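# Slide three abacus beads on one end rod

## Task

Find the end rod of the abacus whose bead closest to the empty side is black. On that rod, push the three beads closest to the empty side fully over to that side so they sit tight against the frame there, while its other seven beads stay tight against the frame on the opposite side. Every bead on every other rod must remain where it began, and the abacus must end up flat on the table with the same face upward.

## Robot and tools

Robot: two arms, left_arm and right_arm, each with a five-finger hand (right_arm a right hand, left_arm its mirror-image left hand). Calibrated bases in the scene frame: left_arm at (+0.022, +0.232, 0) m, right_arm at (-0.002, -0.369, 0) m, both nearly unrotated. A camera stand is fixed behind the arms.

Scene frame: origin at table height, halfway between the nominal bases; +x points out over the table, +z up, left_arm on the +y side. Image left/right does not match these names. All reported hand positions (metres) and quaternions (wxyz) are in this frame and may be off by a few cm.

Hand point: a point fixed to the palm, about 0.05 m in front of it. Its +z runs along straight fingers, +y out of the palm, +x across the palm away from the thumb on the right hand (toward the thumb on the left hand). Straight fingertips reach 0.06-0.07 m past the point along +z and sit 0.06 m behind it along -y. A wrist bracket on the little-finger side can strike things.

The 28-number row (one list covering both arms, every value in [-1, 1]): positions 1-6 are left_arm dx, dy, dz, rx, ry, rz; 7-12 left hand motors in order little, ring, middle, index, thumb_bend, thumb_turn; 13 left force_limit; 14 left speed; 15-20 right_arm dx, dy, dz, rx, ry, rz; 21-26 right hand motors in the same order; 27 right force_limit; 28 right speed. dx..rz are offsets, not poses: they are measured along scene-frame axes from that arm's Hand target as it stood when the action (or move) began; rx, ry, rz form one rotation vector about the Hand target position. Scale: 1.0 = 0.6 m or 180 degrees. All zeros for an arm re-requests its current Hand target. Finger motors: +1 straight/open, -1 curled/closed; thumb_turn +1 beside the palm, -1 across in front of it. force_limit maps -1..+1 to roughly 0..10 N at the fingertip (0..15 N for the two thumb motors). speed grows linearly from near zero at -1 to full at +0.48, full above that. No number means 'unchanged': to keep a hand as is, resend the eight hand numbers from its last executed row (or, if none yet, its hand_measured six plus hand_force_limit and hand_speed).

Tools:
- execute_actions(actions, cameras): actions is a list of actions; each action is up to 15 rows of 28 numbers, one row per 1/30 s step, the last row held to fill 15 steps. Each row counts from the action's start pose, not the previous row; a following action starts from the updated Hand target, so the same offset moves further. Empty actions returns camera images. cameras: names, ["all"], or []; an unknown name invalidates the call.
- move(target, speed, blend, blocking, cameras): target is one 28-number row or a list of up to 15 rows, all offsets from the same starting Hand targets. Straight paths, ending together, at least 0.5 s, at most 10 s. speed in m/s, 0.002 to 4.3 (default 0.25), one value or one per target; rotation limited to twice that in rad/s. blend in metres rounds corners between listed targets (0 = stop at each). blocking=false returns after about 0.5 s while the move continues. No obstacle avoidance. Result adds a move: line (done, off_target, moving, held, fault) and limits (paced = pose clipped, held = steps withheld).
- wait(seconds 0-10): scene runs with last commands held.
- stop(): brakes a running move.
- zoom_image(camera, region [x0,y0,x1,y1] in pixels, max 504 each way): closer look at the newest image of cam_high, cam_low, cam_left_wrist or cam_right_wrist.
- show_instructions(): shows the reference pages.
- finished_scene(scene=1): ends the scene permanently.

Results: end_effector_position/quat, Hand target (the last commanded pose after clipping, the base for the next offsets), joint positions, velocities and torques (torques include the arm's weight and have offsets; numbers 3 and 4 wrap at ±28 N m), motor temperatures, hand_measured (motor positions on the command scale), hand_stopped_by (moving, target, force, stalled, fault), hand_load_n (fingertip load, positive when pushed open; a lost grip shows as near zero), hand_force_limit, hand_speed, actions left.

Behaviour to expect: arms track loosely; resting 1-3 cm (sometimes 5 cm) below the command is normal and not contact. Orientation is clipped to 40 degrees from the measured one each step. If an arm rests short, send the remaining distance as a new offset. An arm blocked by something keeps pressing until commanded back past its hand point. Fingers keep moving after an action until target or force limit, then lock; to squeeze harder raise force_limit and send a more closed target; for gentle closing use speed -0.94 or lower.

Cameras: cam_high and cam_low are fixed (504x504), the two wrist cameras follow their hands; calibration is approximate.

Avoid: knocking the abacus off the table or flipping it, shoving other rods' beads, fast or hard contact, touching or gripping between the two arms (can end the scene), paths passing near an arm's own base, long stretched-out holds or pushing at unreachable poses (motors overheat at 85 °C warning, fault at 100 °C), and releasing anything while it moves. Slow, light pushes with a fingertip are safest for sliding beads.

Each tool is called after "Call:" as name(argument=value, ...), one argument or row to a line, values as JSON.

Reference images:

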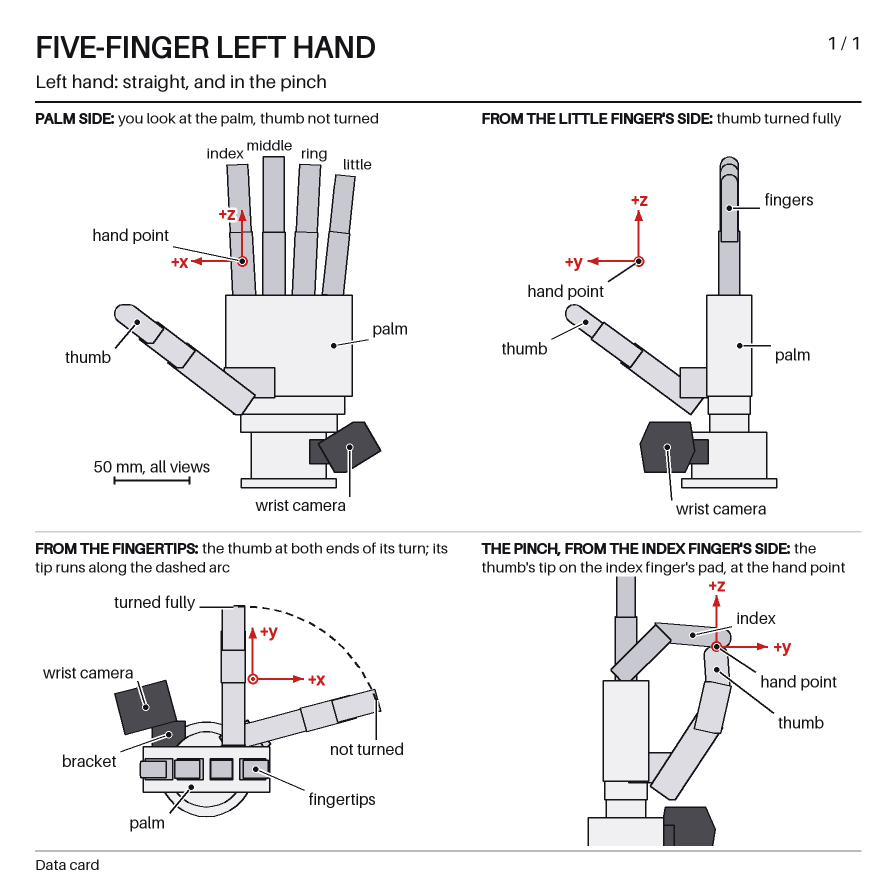

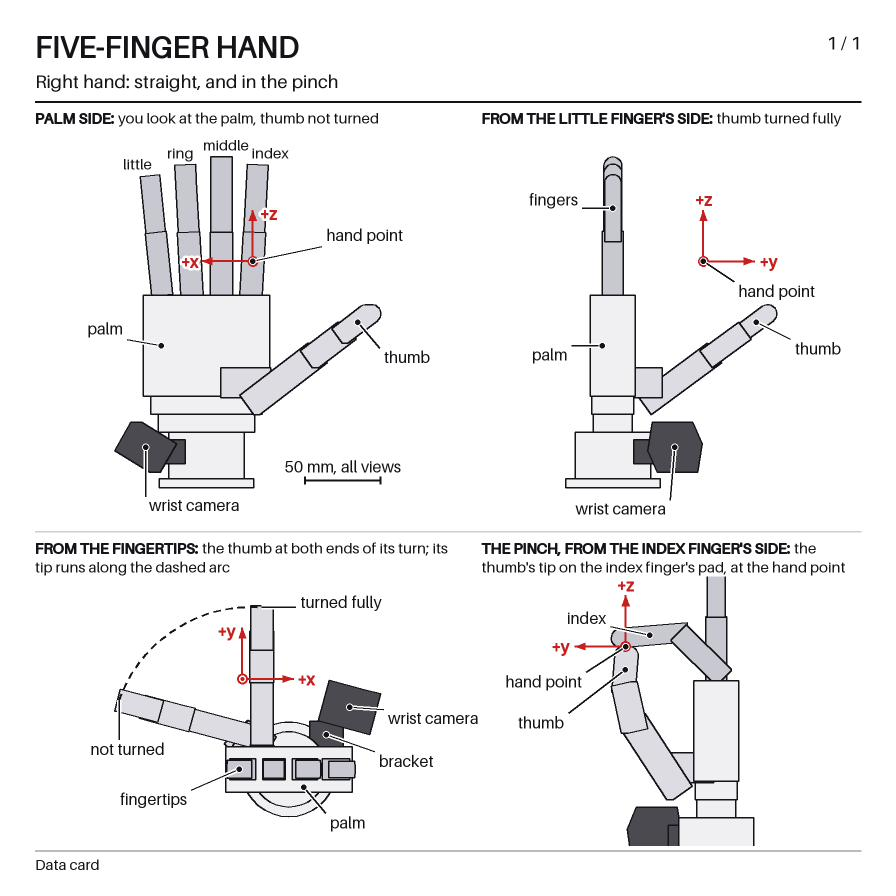

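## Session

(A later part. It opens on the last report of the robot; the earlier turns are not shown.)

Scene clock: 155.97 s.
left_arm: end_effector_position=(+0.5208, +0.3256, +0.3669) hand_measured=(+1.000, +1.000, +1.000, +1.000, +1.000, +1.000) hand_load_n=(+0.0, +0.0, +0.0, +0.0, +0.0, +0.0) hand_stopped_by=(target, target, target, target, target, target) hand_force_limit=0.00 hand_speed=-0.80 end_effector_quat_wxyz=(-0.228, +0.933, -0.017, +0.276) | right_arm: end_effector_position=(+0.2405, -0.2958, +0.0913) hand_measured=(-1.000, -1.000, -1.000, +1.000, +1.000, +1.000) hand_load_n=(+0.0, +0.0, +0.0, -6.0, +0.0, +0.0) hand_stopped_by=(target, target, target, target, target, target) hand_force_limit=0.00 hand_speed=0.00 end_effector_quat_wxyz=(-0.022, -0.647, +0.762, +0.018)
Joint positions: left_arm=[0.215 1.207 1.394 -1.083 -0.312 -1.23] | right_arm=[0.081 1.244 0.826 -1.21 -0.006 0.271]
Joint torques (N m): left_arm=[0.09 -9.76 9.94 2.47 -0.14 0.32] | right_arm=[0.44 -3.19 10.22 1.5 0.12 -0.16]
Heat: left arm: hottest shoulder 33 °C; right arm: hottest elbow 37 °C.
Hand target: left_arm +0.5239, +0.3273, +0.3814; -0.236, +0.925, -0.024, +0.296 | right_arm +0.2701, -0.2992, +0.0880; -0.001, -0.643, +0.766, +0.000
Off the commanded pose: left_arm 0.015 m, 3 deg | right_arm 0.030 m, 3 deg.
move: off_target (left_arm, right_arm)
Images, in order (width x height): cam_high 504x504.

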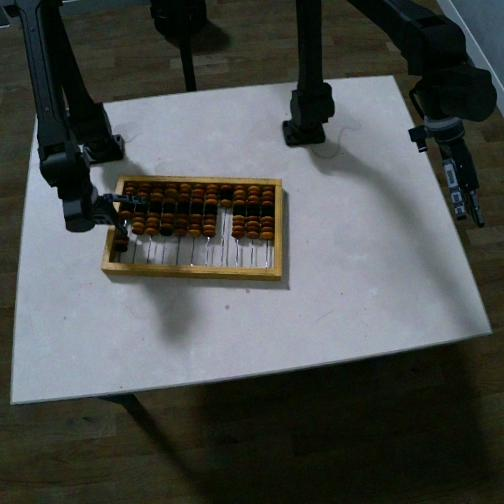

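Call:
move(
  target=[0,0,0,0,0,0,1,1,1,1,1,1,0,-0.8,0.03,-0.022,0,0,0,0,-1,-1,-1,1,1,1,0,0],
  speed=0.04,
  cameras=["cam_high"],
)

Call:
zoom_image(
  camera="cam_high",
  region=[95, 200, 175, 280],
)

Scene clock: 161.03 s.
left_arm: end_effector_position=(+0.5208, +0.3256, +0.3669) hand_measured=(+1.000, +1.000, +1.000, +1.000, +1.000, +1.000) hand_load_n=(+0.0, +0.0, +0.0, +0.0, +0.0, +0.0) hand_stopped_by=(target, target, target, target, target, target) hand_force_limit=0.00 hand_speed=-0.80 end_effector_quat_wxyz=(-0.228, +0.933, -0.017, +0.276) | right_arm: end_effector_position=(+0.2609, -0.3048, +0.0912) hand_measured=(-1.000, -1.000, -1.000, +1.000, +1.000, +1.000) hand_load_n=(+0.0, +0.0, +0.5, -4.5, +0.0, +0.0) hand_stopped_by=(target, target, target, target, target, target) hand_force_limit=0.00 hand_speed=0.00 end_effector_quat_wxyz=(-0.016, -0.649, +0.760, +0.019)
Joint positions: left_arm=[0.215 1.207 1.394 -1.083 -0.312 -1.23] | right_arm=[0.043 1.291 0.867 -1.194 -0.012 0.229]
Joint torques (N m): left_arm=[0.09 -9.7 9.98 2.47 -0.15 0.32] | right_arm=[-0.21 -3.84 10.21 1.18 0.29 -0.17]
Heat: left arm: hottest shoulder 33 °C; right arm: hottest elbow 37 °C.
Hand target: left_arm +0.5239, +0.3273, +0.3814; -0.236, +0.925, -0.024, +0.296 | right_arm +0.2881, -0.3124, +0.0880; -0.001, -0.643, +0.766, +0.000
Off the commanded pose: left_arm 0.015 m, 3 deg | right_arm 0.028 m, 3 deg.
move: off_target (left_arm, right_arm)
Images, in order (width x height): cam_high 504x504.

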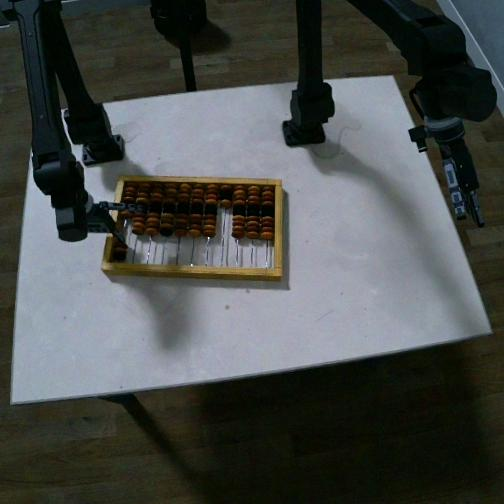

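Scaled by 6.300.

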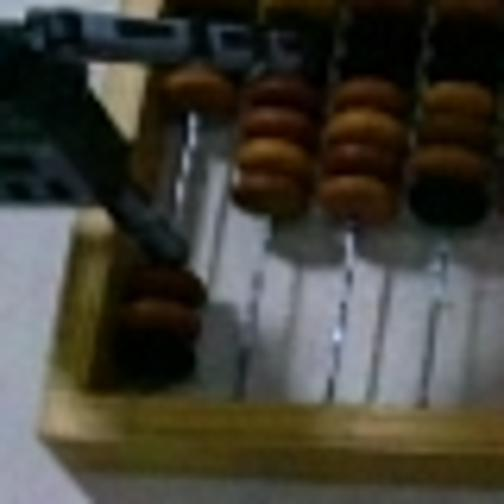

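Call:
move(
  target=[0,0,0,0,0,0,1,1,1,1,1,1,0,-0.8,0.02,-0.003,0,0,0,0,-1,-1,-1,1,1,1,0,0],
  speed=0.04,
  cameras=["cam_high"],
)

Call:
zoom_image(
  camera="cam_high",
  region=[95, 200, 175, 280],
)

Scene clock: 165.33 s.
left_arm: end_effector_position=(+0.5208, +0.3256, +0.3669) hand_measured=(+1.000, +1.000, +1.000, +1.000, +1.000, +1.000) hand_load_n=(+0.0, +0.0, +0.0, +0.0, +0.0, +0.0) hand_stopped_by=(target, target, target, target, target, target) hand_force_limit=0.00 hand_speed=-0.80 end_effector_quat_wxyz=(-0.228, +0.933, -0.017, +0.276) | right_arm: end_effector_position=(+0.2720, -0.3070, +0.0912) hand_measured=(-1.000, -1.000, -1.000, +1.000, +1.000, +1.000) hand_load_n=(+0.0, +0.0, +0.0, -5.0, +0.0, +0.0) hand_stopped_by=(target, target, target, target, target, target) hand_force_limit=0.00 hand_speed=0.00 end_effector_quat_wxyz=(-0.016, -0.649, +0.761, +0.020)
Joint positions: left_arm=[0.215 1.207 1.394 -1.083 -0.312 -1.23] | right_arm=[0.033 1.322 0.895 -1.193 -0.012 0.221]
Joint torques (N m): left_arm=[0.03 -9.7 9.98 2.5 -0.14 0.32] | right_arm=[0.15 -4.31 10.36 1.28 0.28 -0.14]
Heat: left arm: hottest shoulder 33 °C; right arm: hottest elbow 37 °C.
Hand target: left_arm +0.5239, +0.3273, +0.3814; -0.236, +0.925, -0.024, +0.296 | right_arm +0.3001, -0.3142, +0.0880; -0.001, -0.643, +0.766, +0.000
Off the commanded pose: left_arm 0.015 m, 3 deg | right_arm 0.029 m, 3 deg.
move: off_target (left_arm, right_arm)
Images, in order (width x height): cam_high 504x504.

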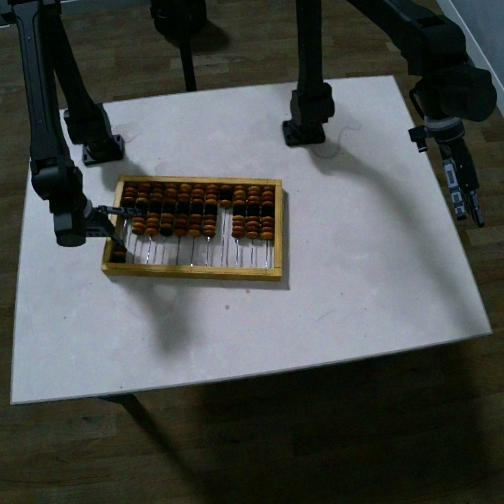

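Scaled by 6.300.

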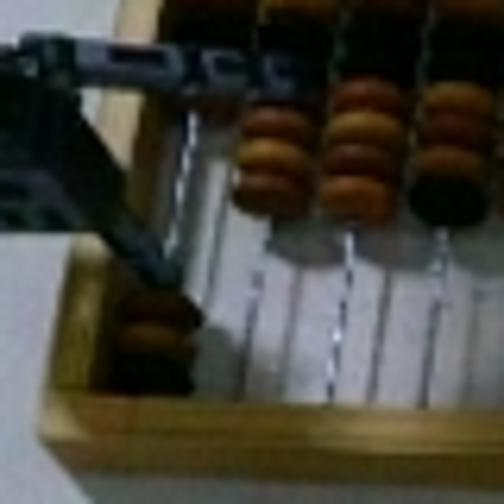

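Call:
move(
  target=[0,0,0,0,0,0,1,1,1,1,1,1,0,-0.8,0.013,-0.002,0,0,0,0,-1,-1,-1,1,1,1,0,0],
  speed=0.04,
  cameras=["cam_high"],
)

Call:
zoom_image(
  camera="cam_high",
  region=[95, 200, 175, 280],
)

Scene clock: 168.47 s.
left_arm: end_effector_position=(+0.5208, +0.3256, +0.3669) hand_measured=(+1.000, +1.000, +1.000, +1.000, +1.000, +1.000) hand_load_n=(+0.0, +0.0, +0.0, +0.0, +0.0, +0.0) hand_stopped_by=(target, target, target, target, target, target) hand_force_limit=0.00 hand_speed=-0.80 end_effector_quat_wxyz=(-0.228, +0.933, -0.017, +0.276) | right_arm: end_effector_position=(+0.2791, -0.3081, +0.0913) hand_measured=(-1.000, -1.000, -1.000, +1.000, +1.000, +1.000) hand_load_n=(+0.0, +0.5, +0.0, -5.0, +0.0, +0.0) hand_stopped_by=(target, target, target, target, target, target) hand_force_limit=0.00 hand_speed=0.00 end_effector_quat_wxyz=(-0.017, -0.649, +0.761, +0.020)
Joint positions: left_arm=[0.215 1.207 1.394 -1.083 -0.312 -1.23] | right_arm=[0.029 1.342 0.913 -1.193 -0.012 0.216]
Joint torques (N m): left_arm=[0.21 -9.76 9.96 2.48 -0.15 0.32] | right_arm=[0.09 -4.84 10.43 1.24 0.29 -0.16]
Heat: left arm: hottest shoulder 33 °C; right arm: hottest elbow 38 °C.
Hand target: left_arm +0.5239, +0.3273, +0.3814; -0.236, +0.925, -0.024, +0.296 | right_arm +0.3079, -0.3154, +0.0880; -0.001, -0.643, +0.766, +0.000
Off the commanded pose: left_arm 0.015 m, 3 deg | right_arm 0.030 m, 3 deg.
move: off_target (left_arm, right_arm)
Images, in order (width x height): cam_high 504x504.

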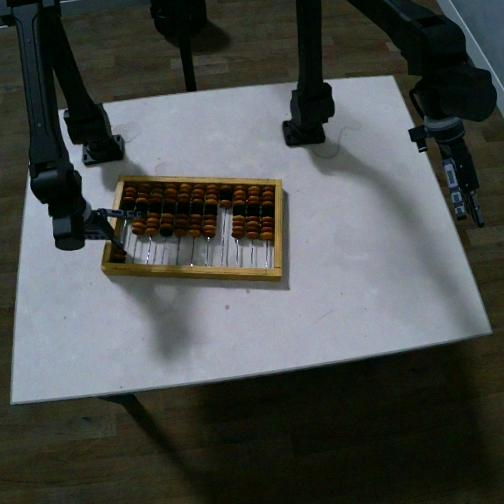

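Scaled by 6.300.

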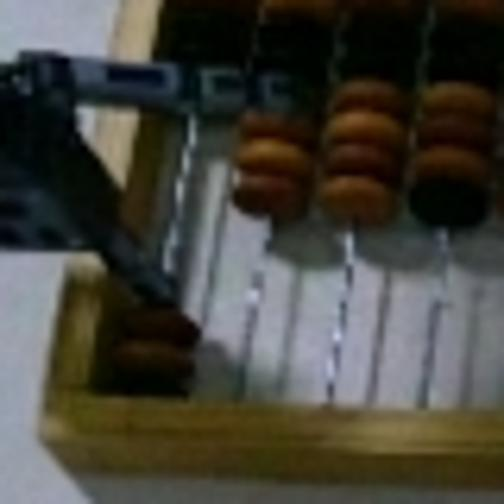

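Call:
move(
  target=[0,0,0,0,0,0,1,1,1,1,1,1,0,-0.8,0.015,-0.002,0,0,0,0,-1,-1,-1,1,1,1,0,0],
  speed=0.04,
  cameras=["cam_high"],
)

Call:
zoom_image(
  camera="cam_high",
  region=[95, 200, 175, 280],
)

Scene clock: 171.77 s.
left_arm: end_effector_position=(+0.5208, +0.3256, +0.3669) hand_measured=(+1.000, +1.000, +1.000, +1.000, +1.000, +1.000) hand_load_n=(+0.0, +0.0, +0.0, +0.0, +0.0, +0.0) hand_stopped_by=(target, target, target, target, target, target) hand_force_limit=0.00 hand_speed=-0.80 end_effector_quat_wxyz=(-0.228, +0.933, -0.017, +0.276) | right_arm: end_effector_position=(+0.2816, -0.3093, +0.0916) hand_measured=(-1.000, -1.000, -1.000, +0.998, +1.000, +1.000) hand_load_n=(+0.0, +0.0, +0.5, -12.0, -0.5, +0.0) hand_stopped_by=(target, target, target, target, target, target) hand_force_limit=0.00 hand_speed=0.00 end_effector_quat_wxyz=(-0.017, -0.655, +0.755, +0.021)
Joint positions: left_arm=[0.215 1.207 1.394 -1.083 -0.312 -1.23] | right_arm=[0.027 1.351 0.922 -1.194 -0.012 0.198]
Joint torques (N m): left_arm=[0.09 -9.7 9.98 2.48 -0.14 0.33] | right_arm=[-0.09 -3.72 11.48 1.2 0.29 -0.04]
Heat: left arm: hottest shoulder 33 °C; right arm: hottest elbow 38 °C.
Hand target: left_arm +0.5239, +0.3273, +0.3814; -0.236, +0.925, -0.024, +0.296 | right_arm +0.3169, -0.3166, +0.0880; -0.001, -0.643, +0.766, +0.000
Off the commanded pose: left_arm 0.015 m, 3 deg | right_arm 0.036 m, 4 deg.
move: off_target (left_arm, right_arm)
Images, in order (width x height): cam_high 504x504.

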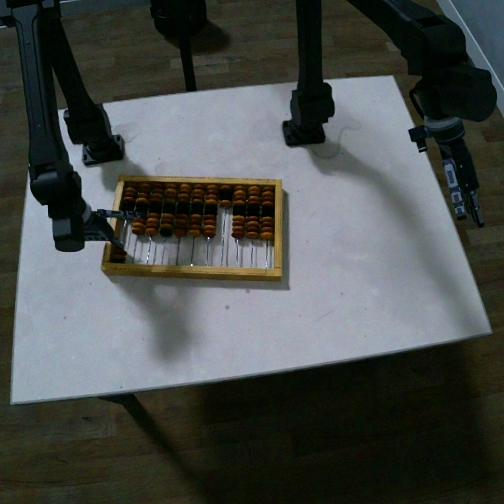

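Scaled by 6.300.

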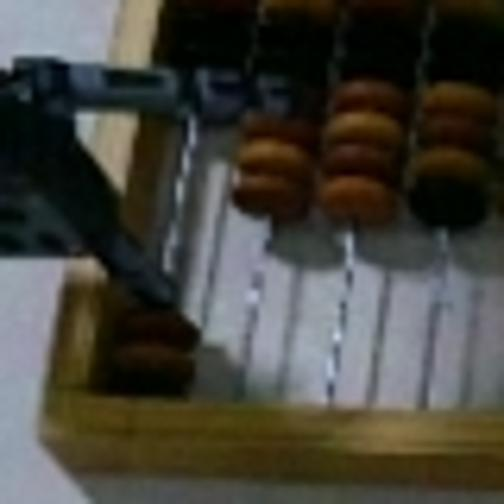

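Call:
move(
  target=[
    [0,0,0,0,0,0,1,1,1,1,1,1,0,-0.8,-0.078,0.012,0,0,0,0,-1,-1,-1,1,1,1,0,0],
    [0,0,0,0,0,0,1,1,1,1,1,1,0,-0.8,-0.085,0.012,0.18,0,0,0,-1,-1,-1,1,1,1,0,0],
    [0,0,0,0,0,0,1,1,1,1,1,1,0,-0.8,-0.2,0,0.35,0,0,0,-1,-1,-1,1,1,1,0,0],
  ],
  speed=[0.06,0.12,0.25],
  cameras=["all"],
)

Call:
zoom_image(
  camera="cam_high",
  region=[95, 195, 175, 275],
)

Call:
zoom_image(
  camera="cam_high",
  region=[95, 165, 295, 285],
)

Scene clock: 180.00 s.
left_arm: end_effector_position=(+0.5208, +0.3256, +0.3669) hand_measured=(+1.000, +1.000, +1.000, +1.000, +1.000, +1.000) hand_load_n=(+0.0, +0.0, +0.0, +0.0, +0.0, +0.0) hand_stopped_by=(target, target, target, target, target, target) hand_force_limit=0.00 hand_speed=-0.80 end_effector_quat_wxyz=(-0.228, +0.933, -0.017, +0.276) | right_arm: end_effector_position=(+0.1887, -0.3144, +0.2788) hand_measured=(-1.000, -1.000, -1.000, +1.000, +1.000, +1.000) hand_load_n=(+0.0, +0.0, +0.0, +0.0, +0.0, +0.0) hand_stopped_by=(target, target, target, target, target, target) hand_force_limit=0.00 hand_speed=0.00 end_effector_quat_wxyz=(+0.034, -0.649, +0.760, -0.018)
Joint positions: left_arm=[0.215 1.207 1.394 -1.083 -0.312 -1.23] | right_arm=[0.024 0.931 1.128 -1.691 -0.012 0.212]
Joint torques (N m): left_arm=[0.15 -9.7 9.99 2.45 -0.14 0.32] | right_arm=[0.56 -2.14 12.64 -0.73 -0.15 -0.19]
Heat: left arm: hottest shoulder 33 °C; right arm: hottest elbow 38 °C.
Hand target: left_arm +0.5239, +0.3273, +0.3814; -0.236, +0.925, -0.024, +0.296 | right_arm +0.1969, -0.3166, +0.2980; -0.001, -0.643, +0.766, +0.000
Off the commanded pose: left_arm 0.015 m, 3 deg | right_arm 0.021 m, 5 deg.
joint sent to its limit (right arm) — joint 4 (wrist pitch), lower limit. The joint targets are off in position and orientation.
move: off_target (left_arm, right_arm)
camera_calibration:
cam_left_wrist: T_world_to_cam=[[0.141162, 0.820604, 0.553789, -0.543319], [0.412804, -0.55723, 0.720477, -0.306268], [0.899815, 0.126902, -0.417408, -0.238929], [0, 0, 0, 1]] pos_world=[0.418117, 0.305508, 0.421812]
cam_right_wrist: T_world_to_cam=[[-0.995952, -0.0480399, -0.0759712, 0.198047], [-0.0851415, 0.775156, 0.626007, 0.0671511], [0.0288162, 0.629941, -0.776108, 0.518195], [0, 0, 0, 1]] pos_world=[0.188031, -0.368971, 0.375184]

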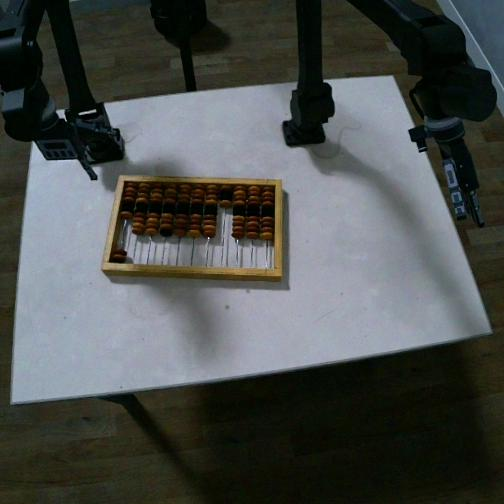

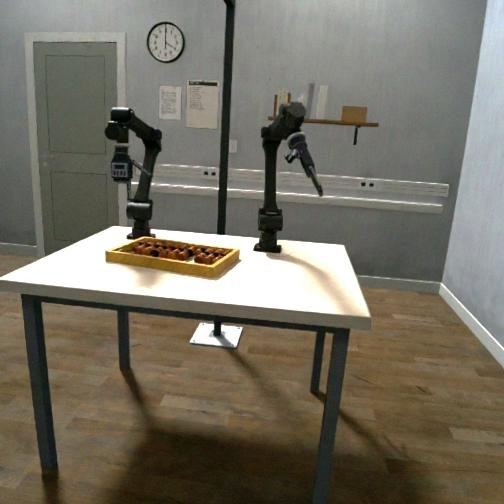

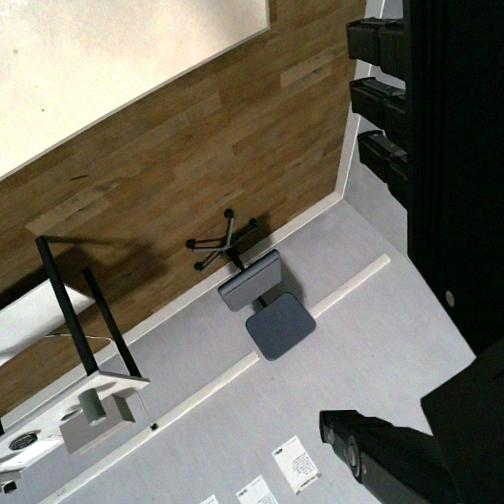

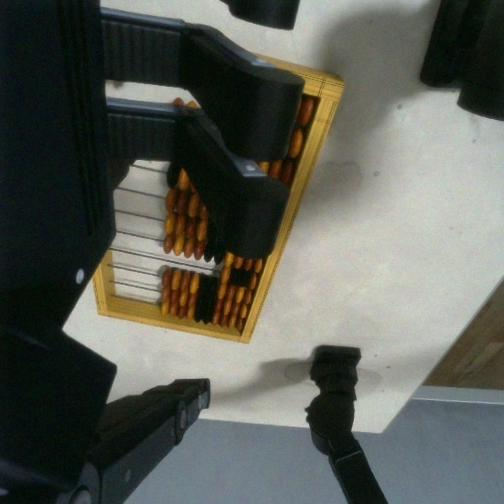

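Scaled by 6.300.

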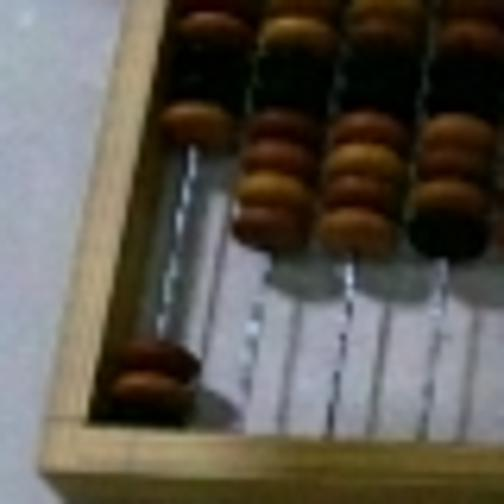

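Scaled by 2.520.

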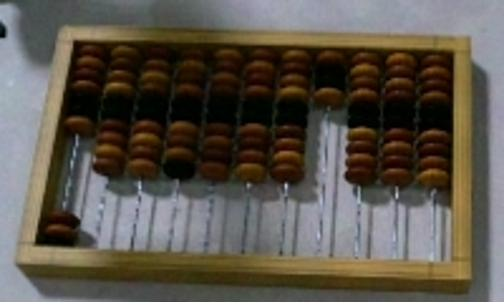

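Call:
zoom_image(
  camera="cam_high",
  region=[110, 172, 160, 222],
)

Call:
zoom_image(
  camera="cam_high",
  region=[95, 235, 145, 285],
)

Call:
zoom_image(
  camera="cam_low",
  region=[100, 225, 160, 285],
)

Scaled by 10.080.

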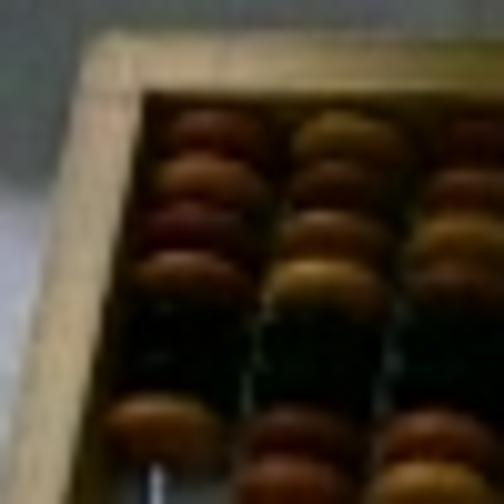

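Scaled by 10.080.

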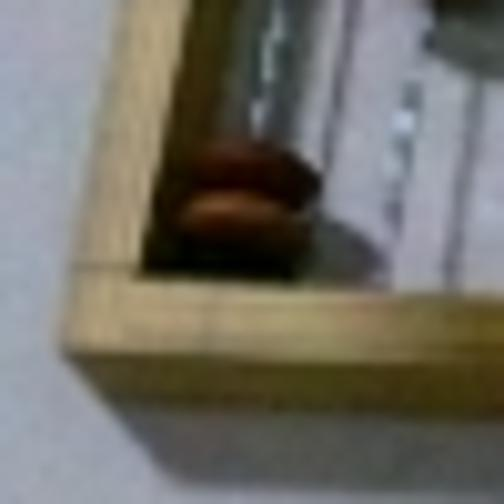

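Scaled by 8.400.

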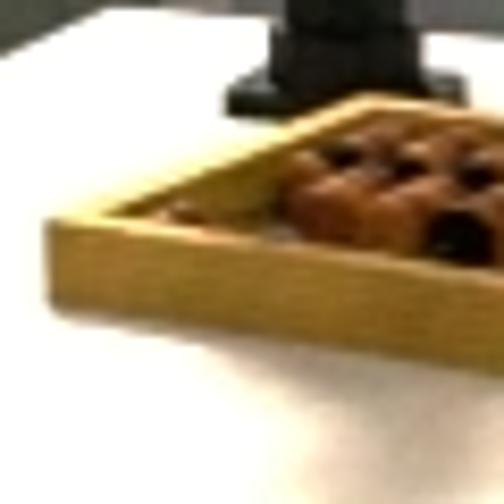

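Call:
finished_scene(
)

The scene is finished: the task was done.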